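## Task

Take the pink shorts out of the laundry pile and set them on the left arm's side of the table, apart from every other garment. All other garments must stay on the side holding the pile. Nothing may end up on the floor, draped over a table edge, or resting on either arm's base. Dropping or tossing laundry is allowed.

## Robot and tools

Robot: two 7-joint xArm7 arms, left_arm and right_arm, each with a two-finger parallel gripper and a wrist camera. Fixed cameras cam_high and cam_low stand behind the arms; wrist cameras are cam_left_wrist and cam_right_wrist. All images are 672x504.

Frames: the scene frame has its origin at table-top height, halfway between the two nominal bases; +x points out across the table, +z up, and left_arm sits on the +y side (these names do not match image left/right). Calibrated bases: left_arm at (-0.044, +0.265, 0) m, quat_wxyz (+1.000, 0, 0, +0.012); right_arm at (+0.051, -0.378, 0) m, quat_wxyz (+1.000, 0, 0, -0.019). Hand positions, orientations, velocities and wrist-camera poses in results are given in each arm's own base frame; fixed cameras and the table use the scene frame. Printed hand poses can be a few cm off, more when reaching far.

A row of 16 numbers: left_arm's 7 joint angles then its gripper opening, then right_arm's 7 angles and opening. Joint order per arm: waist (joint1), shoulder (joint2), upper arm roll (joint3), elbow (joint4), forearm roll (joint5), wrist pitch (joint6), wrist roll (joint7). Angles are absolute target positions in radians, not offsets. Waist, shoulder and upper arm roll have flipped signs relative to the URDF everywhere you read or write them. Ranges below use URDF signs, so negate and swap them for those three joints: waist -6.283 to 6.283, shoulder -2.059 to 2.094 (your numbers: -2.094 to 2.059), upper arm roll -6.283 to 6.283, elbow -0.192 to 3.927, forearm roll -6.283 to 6.283, wrist pitch -1.693 to 3.142, wrist roll -6.283 to 6.283. Targets beyond a limit by more than 0.010 rad (and further out than the current angle) get the call refused; slightly beyond gets clipped, reported as "joint sent to its limit". Opening is a command from -1 (closed) to +1 (fully open, pads 0.084 m apart). Always send both arms' values; a 0 opening is a real command, so resend the current one to leave a gripper unchanged.

Tools:
- execute_actions(actions, cameras): actions is a list of actions; each action is up to 15 rows, one per 1/30 s control step; a short action repeats its last row to fill 15 steps. Joints move at most 3.14 rad/s, the target stays within 0.637 rad of the measured angle each step, and grippers are capped near 1 m/s. An empty list returns full state plus all images. cameras: list of names, ["all"], or [].
- move(target, speed, blend, opening_speed, blocking, cameras): target is one 16-number row or a list of up to 15 rows of absolute joint targets; all joints interpolate together in joint space, so the hand curves, with no obstacle avoidance. speed in rad/s for the joint travelling farthest, 0.01 to 3.14, default 0.5 (one value or one per target). blend in rad rounds intermediate corners; 0 stops at each. opening_speed, at least 0.2 per second on the -1..+1 scale, ramps the fingers. blocking=false returns after about 0.5 s while motion continues; a new move replaces the running one. The whole list shares 10 s. The result adds a "move:" line: done, off_target (resting more than 0.01 rad from target), moving, held, or fault, optionally limits=held.
- wait(seconds): 0 to 10 s; arms hold their last command.
- stop(): brakes a running move.
- zoom_image(camera, region): region [x0, y0, x1, y1] in pixels of that camera's latest image, at most 504 wide and high.
- clear_fault(arm): "left_arm" or "right_arm", only after a torque fault was reported.
- read_manual(section): returns licence texts ("licences"); no motion.
- finished_scene(scene): integer number of the current scene; irreversible. After ending the first scene, make no further calls in that reply.

Result lines: Joint positions and Joint velocities, one block per arm in joint order plus the pad gap (m, m/s); "within noise" means the arm is still. Joint targets shows what the joints are being driven to now. Tool commands shows current gripper commands; grip_measured is the measured opening on the command scale. Joint torques include the arm's own weight, have offsets and noise, and are positive toward larger angles. end_effector_position is the pinch point, about 2 cm behind the fingertips; fingers point along the gripper's +z and close along its y; closing pushes the tips about 10 mm further out. Wrist depth gives a 7x7 grid per wrist camera (rows split by " / ") of distances in mm, 172 to 3000, "-" for no value. Calls with actions also list joint positions at some steps. "joint command not followed" means the clearance check between arms altered targets.

Gripping: to hold cloth, command an opening well below grip_measured; lower squeezes harder, up to about 24 N per pad.

Avoid: any contact or squeeze between the two arms, including one gripper closing on the other's fingers; hard or fast hits on the table or fixed items; letting garments land off the table or on a base. Contact torque reaching a joint's limit (N m: waist 42.3, shoulder 42.4, upper arm roll 27, elbow 27, forearm roll 27, wrist pitch 14.5, wrist roll 15.2), or a motor pinned at its torque limit for 1 s, causes a torque fault that stops that arm until clear_fault. Holding loads, long stretched poses or pushing into unreachable poses heats motors: MOTOR HOT appears at 65 °C and at 80 °C the arm is braked for 30 to 60 s or more. The simulation keeps running while you compose replies.

Each tool is called by a JSON object that holds its "op" and its "data".

## Session

{"op": "execute_actions", "data": {"actions": []}}

Scene clock: 0.00 s.
left_arm: end_effector_position=(+0.2569, +0.0330, +0.1463) grip_measured=+1.00 end_effector_quat_wxyz=(-0.375, +0.127, +0.913, -0.101) | right_arm: end_effector_position=(+0.1890, +0.2763, +0.1822) grip_measured=+1.00 end_effector_quat_wxyz=(-0.055, +0.705, -0.226, +0.670)
Joint positions: left_arm=[-0.438 -0.108 0.318 0.924 0.022 1.618 -2.765 0.084] | right_arm=[-0.146 1.302 -1.728 0.455 -0.125 0.853 2.29 0.084]
Joint velocities: within noise
Joint torques (N m): no reading
Motor temperatures (°C): left_arm=[35 39 39 39 32 41 42] | right_arm=[34 37 39 37 33 35 38]
Wrist depth (mm): cam_left_wrist=[- 265 262 296 2068 502 485 / 799 290 283 304 494 467 437 / 834 515 316 325 430 418 392 / 505 471 430 350 387 378 357 / 448 420 394 371 361 344 327 / 401 383 362 344 331 315 305 / 369 354 336 320 308 295 286] | cam_right_wrist=[2935 - - - - - - / 2948 - - - - - - / 2839 2634 - - - - - / 2547 2634 - 1974 - - - / 2886 2519 1813 2220 - - 698 / 2874 2032 2654 - 2899 605 548 / 2923 2528 2634 2717 567 503 464]
Joint targets: left_arm=[-0.438 -0.108 0.318 0.924 0.022 1.618 -2.765] | right_arm=[-0.146 1.302 -1.728 0.455 -0.125 0.853 2.290]
Tool commands: left_gripper/opening=+1.0 right_gripper/opening=+1.0

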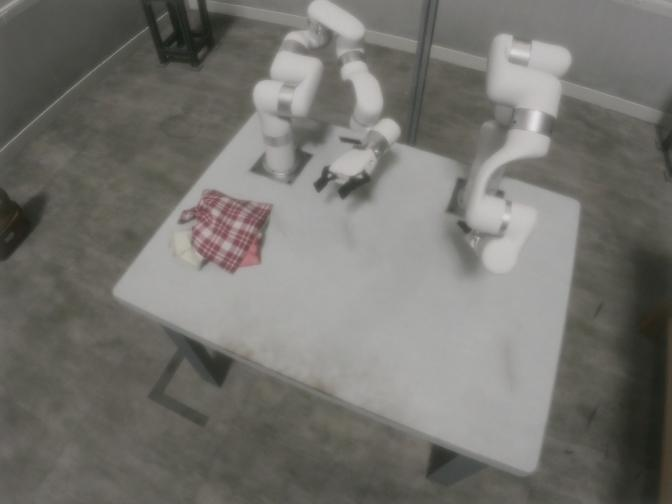

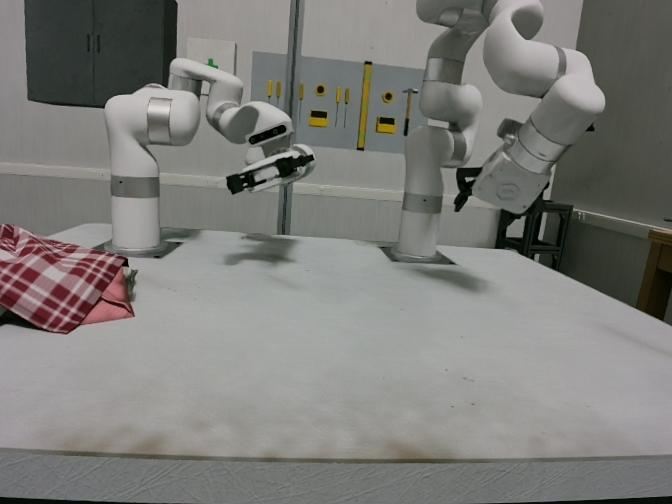

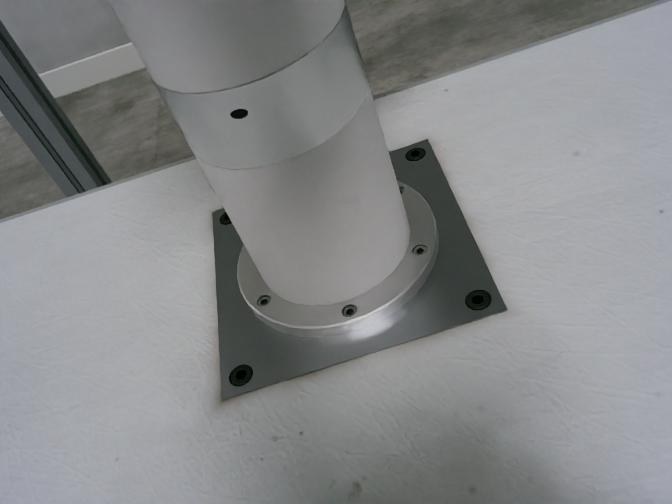

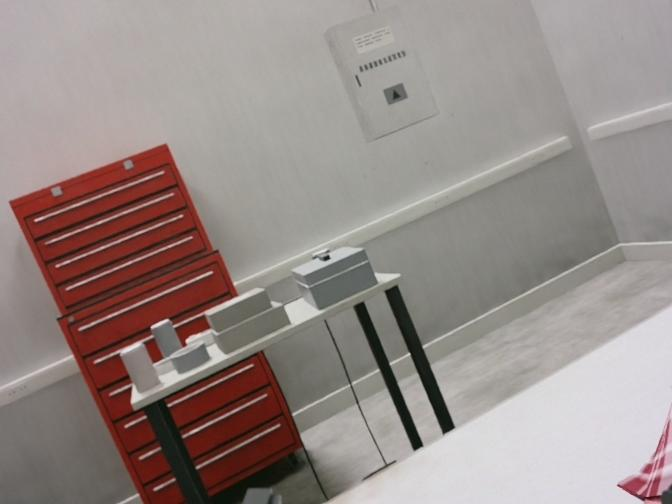

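{"op": "move", "data": {"target": [-0.438,-0.108,0.318,0.924,0.022,1.618,-2.765,1,0,0.716,0,1.0086,0,1.7244,0,1], "speed": 0.8, "cameras": ["all"]}}

Scene clock: 50.10 s.
left_arm: end_effector_position=(+0.2570, +0.0330, +0.1463) grip_measured=+1.00 end_effector_quat_wxyz=(-0.374, +0.127, +0.913, -0.101) | right_arm: end_effector_position=(+0.2499, +0.0000, +0.4001) grip_measured=+1.00 end_effector_quat_wxyz=(+0.000, +1.000, +0.000, +0.000)
Joint positions: left_arm=[-0.438 -0.108 0.318 0.924 0.022 1.618 -2.765 0.084] | right_arm=[0 0.716 0 1.009 0 1.724 0 0.084]
Joint torques (N m): left_arm=[-0.29 30.17 4.13 7.91 -1.71 -1.55 -0.29] | right_arm=[5.85 0.01 2.26 17.11 2.6 0.47 -0.7]
Wrist depth (mm): cam_left_wrist=[- 265 263 296 2099 502 483 / 794 290 283 304 494 468 437 / 833 513 317 325 424 418 392 / 504 469 431 350 387 377 357 / 448 419 392 372 361 344 327 / 400 384 362 344 331 316 305 / 368 354 336 320 309 295 285] | cam_right_wrist=[530 530 530 531 532 533 1358 / 530 530 531 475 507 533 1353 / 530 530 487 457 452 534 1356 / 529 529 474 464 450 509 1353 / 529 529 530 476 465 508 1348 / 530 531 531 529 532 534 1350 / 529 530 530 531 532 535 1350]
Joint targets: left_arm=[-0.438 -0.108 0.318 0.924 0.022 1.618 -2.765] | right_arm=[0.000 0.716 0.000 1.009 0.000 1.724 0.000]
move: done

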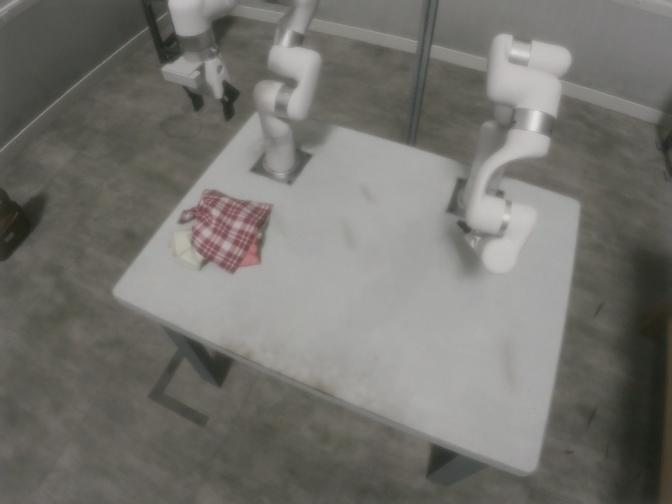

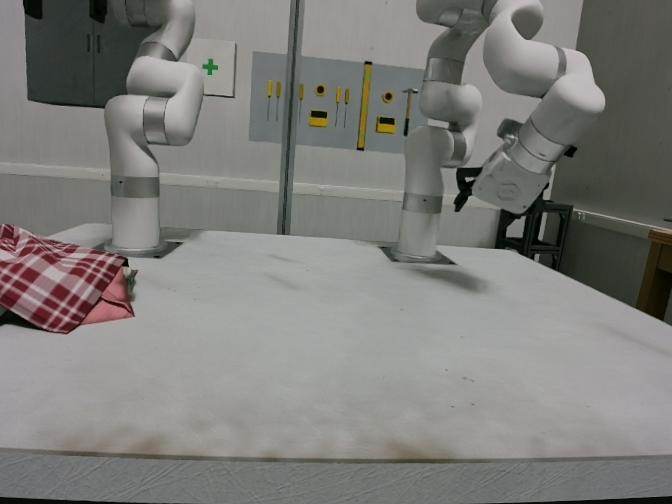

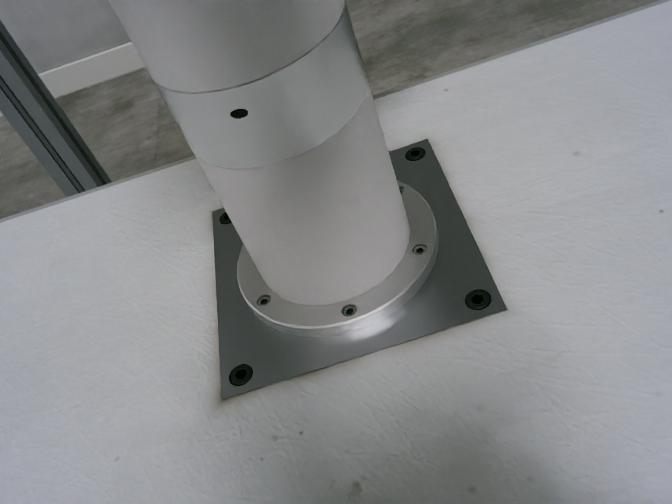

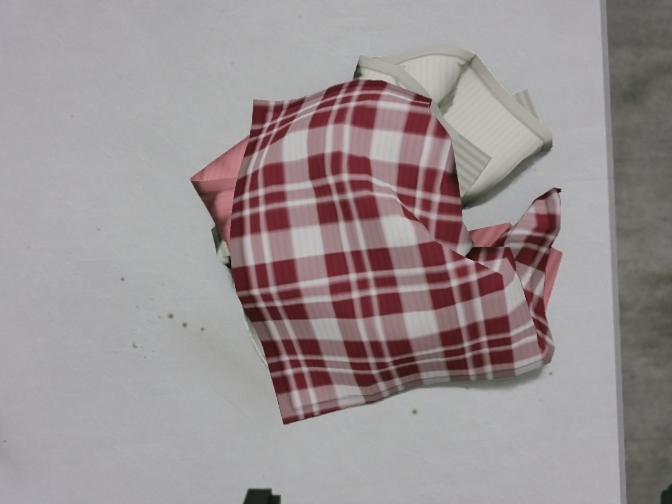

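{"op": "zoom_image", "data": {"camera": "cam_right_wrist", "region": [150, 40, 350, 290]}}

{"op": "zoom_image", "data": {"camera": "cam_low", "region": [0, 200, 200, 350]}}

{"op": "zoom_image", "data": {"camera": "cam_right_wrist", "region": [400, 130, 620, 400]}}

Scaled by 2.016 from the camera's 672x504 image, which has a finer 960x720 frame.

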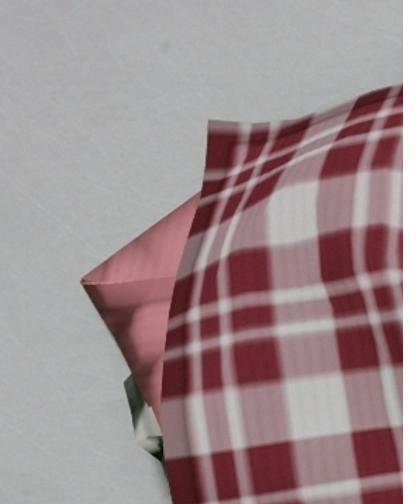

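Scaled by 2.520 from the camera's 672x504 image, which has a finer 960x720 frame.

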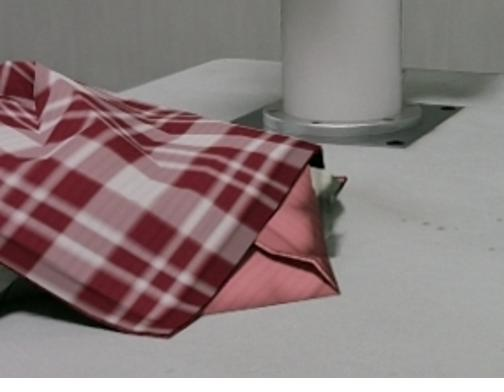

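Scaled by 1.867 from the camera's 672x504 image, which has a finer 960x720 frame.

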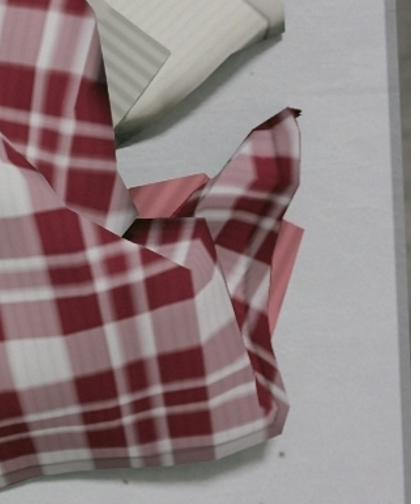

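{"op": "move", "data": {"target": [-0.8,0.716,0,1.0086,0,1.7244,0,1,-0.346,0.1133,0,0.6882,0,0.8015,2.09,1], "speed": 1.0, "cameras": ["cam_right_wrist","cam_low"]}}

Scene clock: 113.43 s.
left_arm: end_effector_position=(+0.1741, +0.1793, +0.4001) grip_measured=+1.00 end_effector_quat_wxyz=(+0.000, +0.921, +0.389, +0.000) | right_arm: end_effector_position=(+0.3716, +0.1340, +0.1300) grip_measured=+1.00 end_effector_quat_wxyz=(+0.000, -0.643, +0.766, +0.000)
Joint positions: left_arm=[-0.8 0.716 0 1.009 0 1.724 0 0.084] | right_arm=[-0.346 0.113 0 0.688 0 0.802 2.09 0.084]
Joint torques (N m): left_arm=[-3.89 12.35 -4.21 14.69 -1.72 0.13 1.75] | right_arm=[-6.79 11.87 -1.69 11.74 1.91 -2.39 0.8]
Motor temperatures (°C): left_arm=[35 41 39 41 32 42 42] | right_arm=[34 37 40 45 33 35 38]
Wrist depth (mm): cam_left_wrist=[1310 1322 1325 1330 528 530 530 / 1322 1322 1325 529 529 529 528 / 1320 1325 1320 529 529 527 527 / 1317 1322 528 528 528 529 527 / 1322 528 528 527 528 527 527 / 528 526 527 527 527 527 528 / 526 526 526 526 526 526 526] | cam_right_wrist=[247 199 185 185 175 188 195 / 258 204 188 180 184 196 195 / 258 229 196 189 196 197 197 / 258 259 226 204 200 198 200 / 258 259 255 226 210 205 205 / 258 258 259 260 242 260 262 / 258 259 259 260 260 261 261]
Joint targets: left_arm=[-0.800 0.716 0.000 1.009 0.000 1.724 0.000] | right_arm=[-0.346 0.113 0.000 0.688 0.000 0.802 2.090]
move: done
Images, in order (width x height): cam_low 672x504, cam_right_wrist 672x504.

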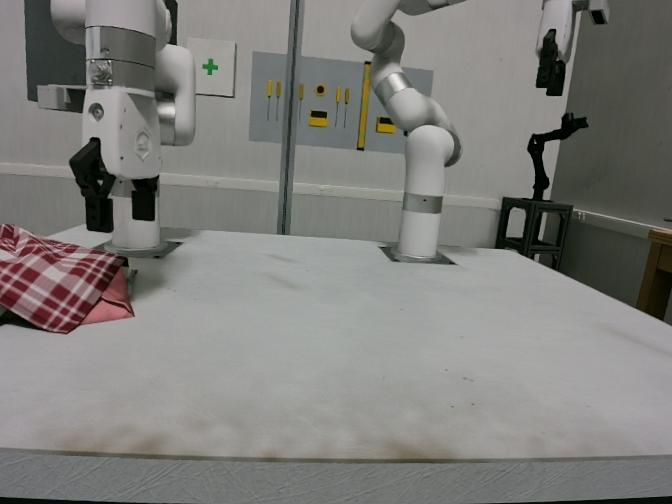

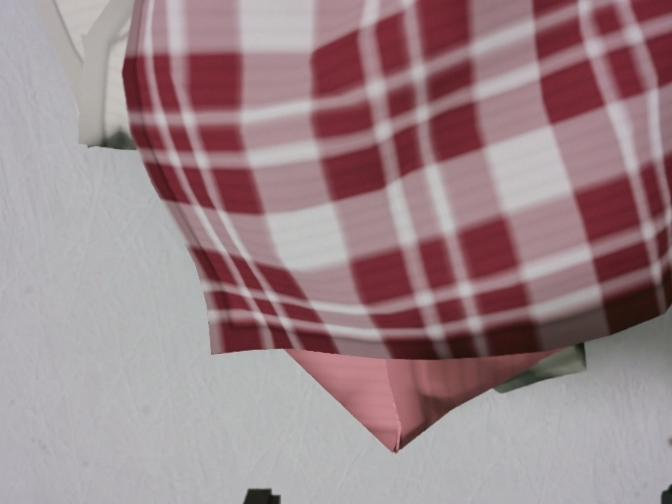

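{"op": "move", "data": {"target": [[-0.8,0.716,0,1.0086,0,1.7244,0,1,-0.3353,-0.1789,0,0.6389,0,0.46,2.08,1],[-0.8,0.716,0,1.0086,0,1.7244,0,1,-0.3353,-0.1789,0,0.6389,0,0.46,2.08,-1],[-0.8,0.716,0,1.0086,0,1.7244,0,1,-0.594,0.074,0,1.5289,0,1.6029,2.08,-1]], "speed": 0.6, "opening_speed": 3, "cameras": ["all"]}}

Scene clock: 129.50 s.
left_arm: end_effector_position=(+0.1741, +0.1793, +0.4001) grip_measured=+1.00 end_effector_quat_wxyz=(+0.000, +0.921, +0.389, +0.000) | right_arm: end_effector_position=(+0.3701, +0.2499, +0.4000) grip_measured=-0.94 end_effector_quat_wxyz=(+0.000, +0.736, -0.677, +0.000)
Joint positions: left_arm=[-0.8 0.716 0 1.009 0 1.724 0 0.084] | right_arm=[-0.594 0.074 0 1.529 0 1.603 2.08 0.003]
Joint torques (N m): left_arm=[-3.74 12.2 -4.15 14.72 -1.38 0.05 1.72] | right_arm=[-6.78 20.36 0.92 17.82 1.51 0.52 -0.76]
Wrist depth (mm): cam_left_wrist=[1317 1327 1327 1315 530 530 529 / 1317 1320 1327 529 528 529 529 / 1320 1327 1322 528 528 529 529 / 1320 1320 526 529 527 528 527 / 1315 527 527 528 527 526 528 / 526 526 527 526 528 527 527 / 527 526 526 526 528 525 526] | cam_right_wrist=[528 530 496 472 488 496 535 / 529 529 529 471 489 510 535 / 528 530 530 478 227 529 535 / 529 530 530 230 191 528 534 / 528 529 - 182 - 534 536 / 527 529 - - - 535 535 / 528 529 - - - 534 534]
Joint targets: left_arm=[-0.800 0.716 0.000 1.009 0.000 1.724 0.000] | right_arm=[-0.594 0.074 0.000 1.529 0.000 1.603 2.080]
move: done

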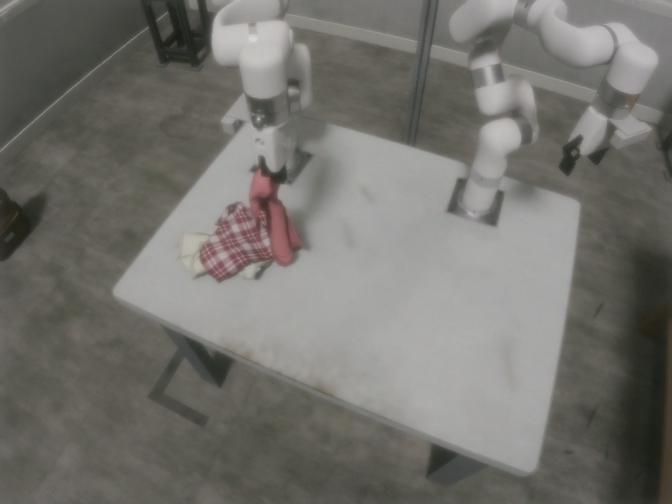

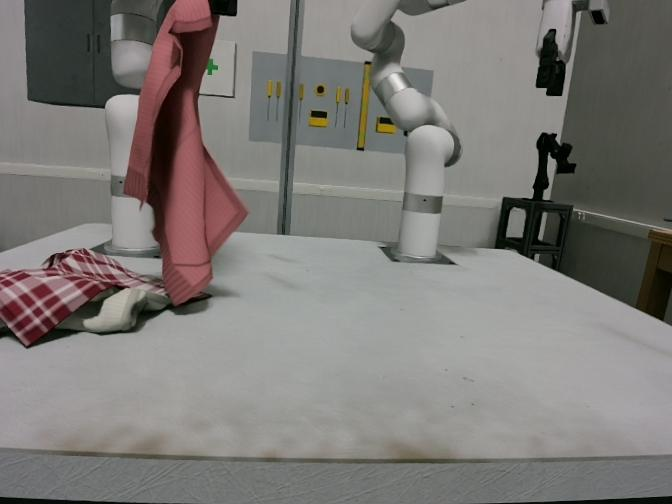

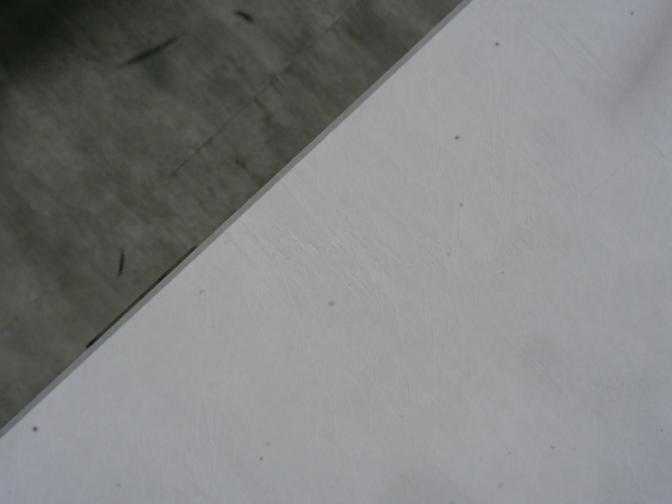

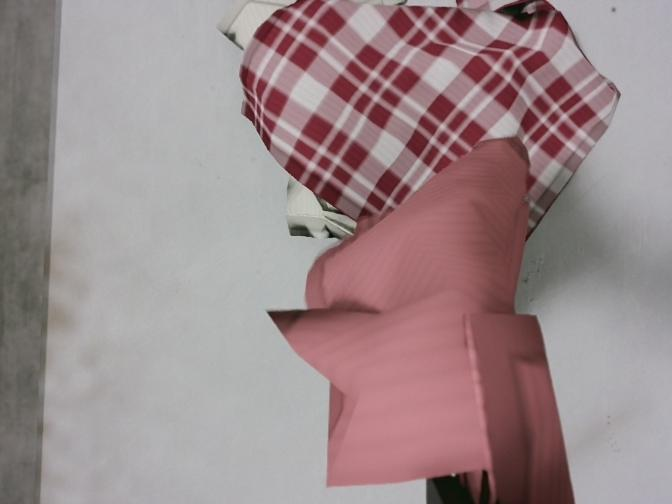

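{"op": "move", "data": {"target": [[-1.3,0.716,0,1.0086,0,1.7244,0,1,-1.173,-0.0893,0,1.3429,0,0.4536,2.08,-1],[-1.3,0.716,0,1.0086,0,1.7244,0,1,-1.2,-0.6372,0,1.0614,0,-0.3758,2.08,-1]], "speed": 0.7, "blend": [0.1,0], "cameras": ["all"]}}

Scene clock: 158.57 s.
left_arm: end_effector_position=(+0.0669, +0.2408, +0.4001) grip_measured=+1.00 end_effector_quat_wxyz=(+0.000, +0.796, +0.605, +0.000) | right_arm: end_effector_position=(+0.2397, +0.6165, +0.0704) grip_measured=-0.94 end_effector_quat_wxyz=(-0.389, +0.833, -0.392, -0.027)
Joint positions: left_arm=[-1.3 0.716 0 1.009 0 1.724 0 0.084] | right_arm=[-1.2 -0.637 0 1.061 0 -0.376 2.08 0.003]
Joint torques (N m): left_arm=[-3.75 12.18 -2.89 14.58 -0.11 -0.13 1.56] | right_arm=[-6.53 22.99 2.69 9.41 0.11 -3.06 -0.4]
Wrist depth (mm): cam_left_wrist=[1332 1320 1327 1315 1320 1320 1332 / 1320 1317 1320 1320 1327 1317 1325 / 1330 1320 1320 1320 1312 527 528 / 1325 1315 528 528 527 530 528 / 1315 527 528 528 528 527 528 / 1295 526 526 528 528 526 526 / 1320 526 526 524 526 526 526] | cam_right_wrist=[291 255 - - - - - / 310 282 - - - - - / 343 - - - - - - / 371 - - - - - - / 417 - - - - - - / - - - - - - - / 1677 - 183 183 - - -]
Joint targets: left_arm=[-1.300 0.716 0.000 1.009 0.000 1.724 0.000] | right_arm=[-1.200 -0.637 0.000 1.061 0.000 -0.376 2.080]
move: done

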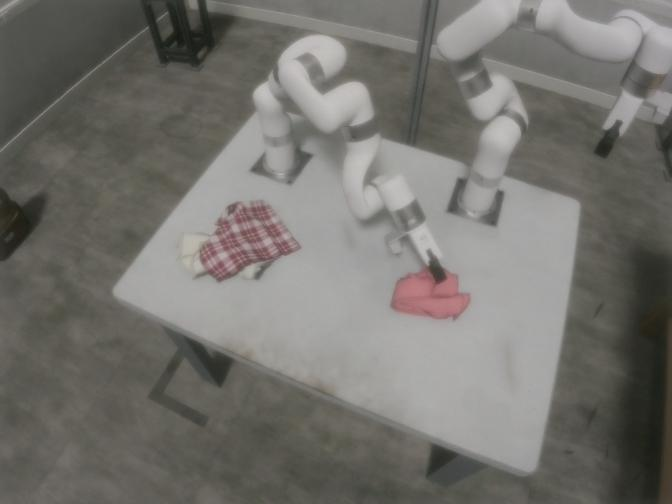

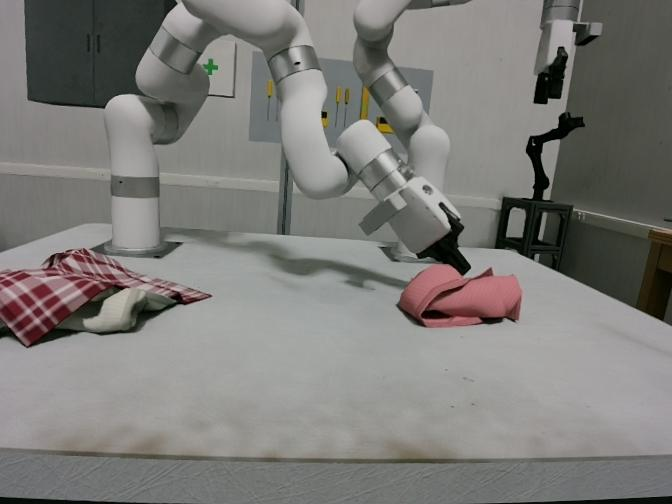

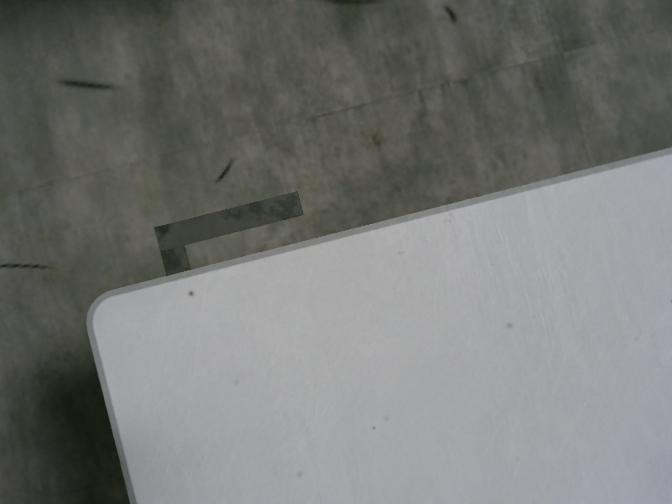

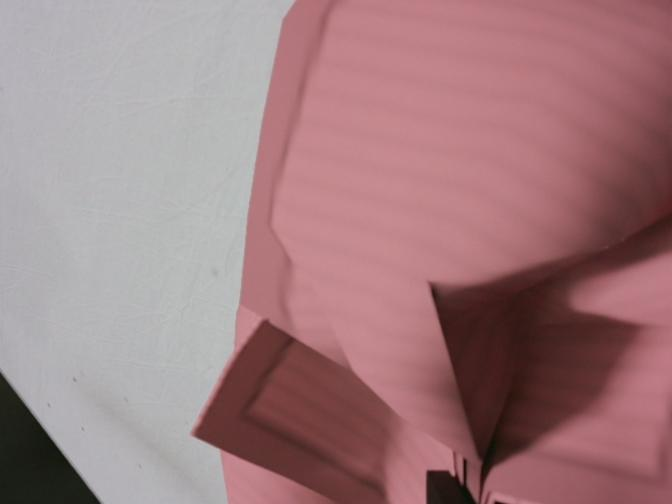

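{"op": "move", "data": {"target": [[-1.3,0.716,0,1.0086,0,1.7244,0,1,-1.2,-0.6372,0,1.0614,0,-0.3758,2.08,0.2],[-1.3,0.716,0,1.0086,0,1.7244,0,1,-1.15,-0.0,0,1.0614,0,0.2,2.08,0.2]], "speed": 0.8, "opening_speed": 2, "cameras": ["cam_high","cam_low"]}}

Scene clock: 166.23 s.
left_arm: end_effector_position=(+0.0669, +0.2408, +0.4001) grip_measured=+1.00 end_effector_quat_wxyz=(+0.000, +0.796, +0.605, +0.000) | right_arm: end_effector_position=(+0.2572, +0.5747, +0.3545) grip_measured=+0.19 end_effector_quat_wxyz=(-0.417, +0.812, -0.407, -0.018)
Joint positions: left_arm=[-1.3 0.716 0 1.009 0 1.724 0 0.084] | right_arm=[-1.15 0 0 1.061 0 0.2 2.08 0.052]
Joint torques (N m): left_arm=[-3.83 12.18 0.34 14.43 -0.01 -0.22 1.6] | right_arm=[5.66 23.26 1.38 13.98 -0.24 -0.2 -0.27]
Wrist depth (mm): cam_left_wrist=[1317 1317 1327 1320 1320 1322 1320 / 1322 1330 1310 1325 1320 1320 1322 / 1330 1322 1317 1322 1322 530 528 / 1315 1315 527 528 527 526 528 / 1307 528 527 526 528 527 526 / 1310 526 526 525 526 528 526 / 1307 525 527 527 526 526 526] | cam_right_wrist=[2556 2185 1903 548 484 440 407 / 2760 2309 2008 583 511 462 355 / 2585 1813 715 621 541 487 375 / 1543 2414 1758 658 568 515 398 / 1366 2099 1732 694 606 529 463 / 1420 1305 1898 1898 638 563 497 / 1560 1224 1962 1979 1776 591 517]
Joint targets: left_arm=[-1.300 0.716 0.000 1.009 0.000 1.724 0.000] | right_arm=[-1.150 0.000 0.000 1.061 0.000 0.200 2.080]
move: done
Images, in order (width x height): cam_high 672x504, cam_low 672x504.

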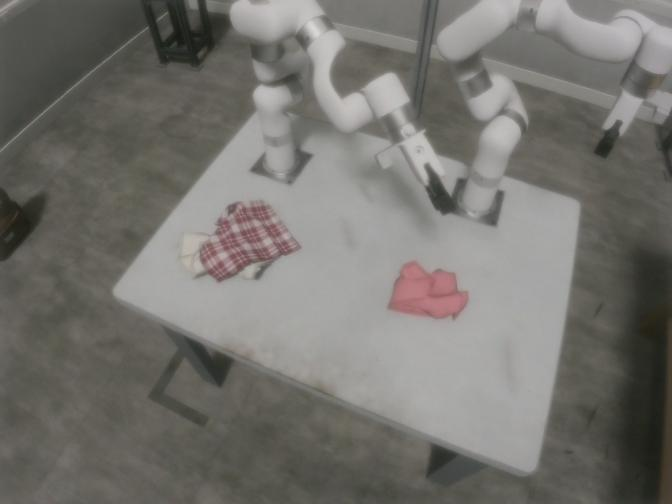

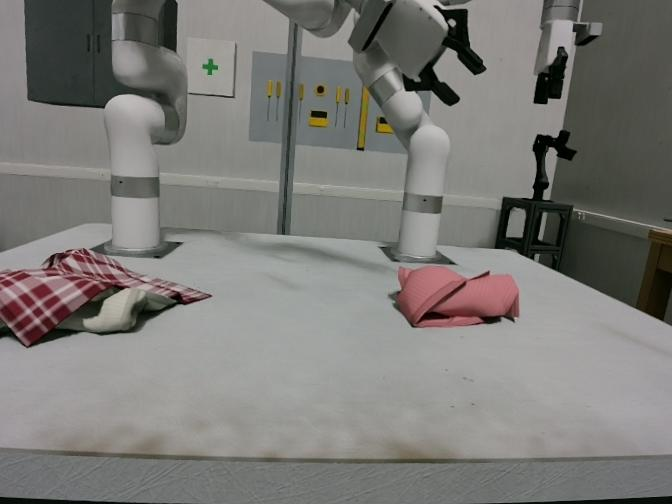

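{"op": "finished_scene", "data": {"scene": 1}}

The scene is finished: the task was done.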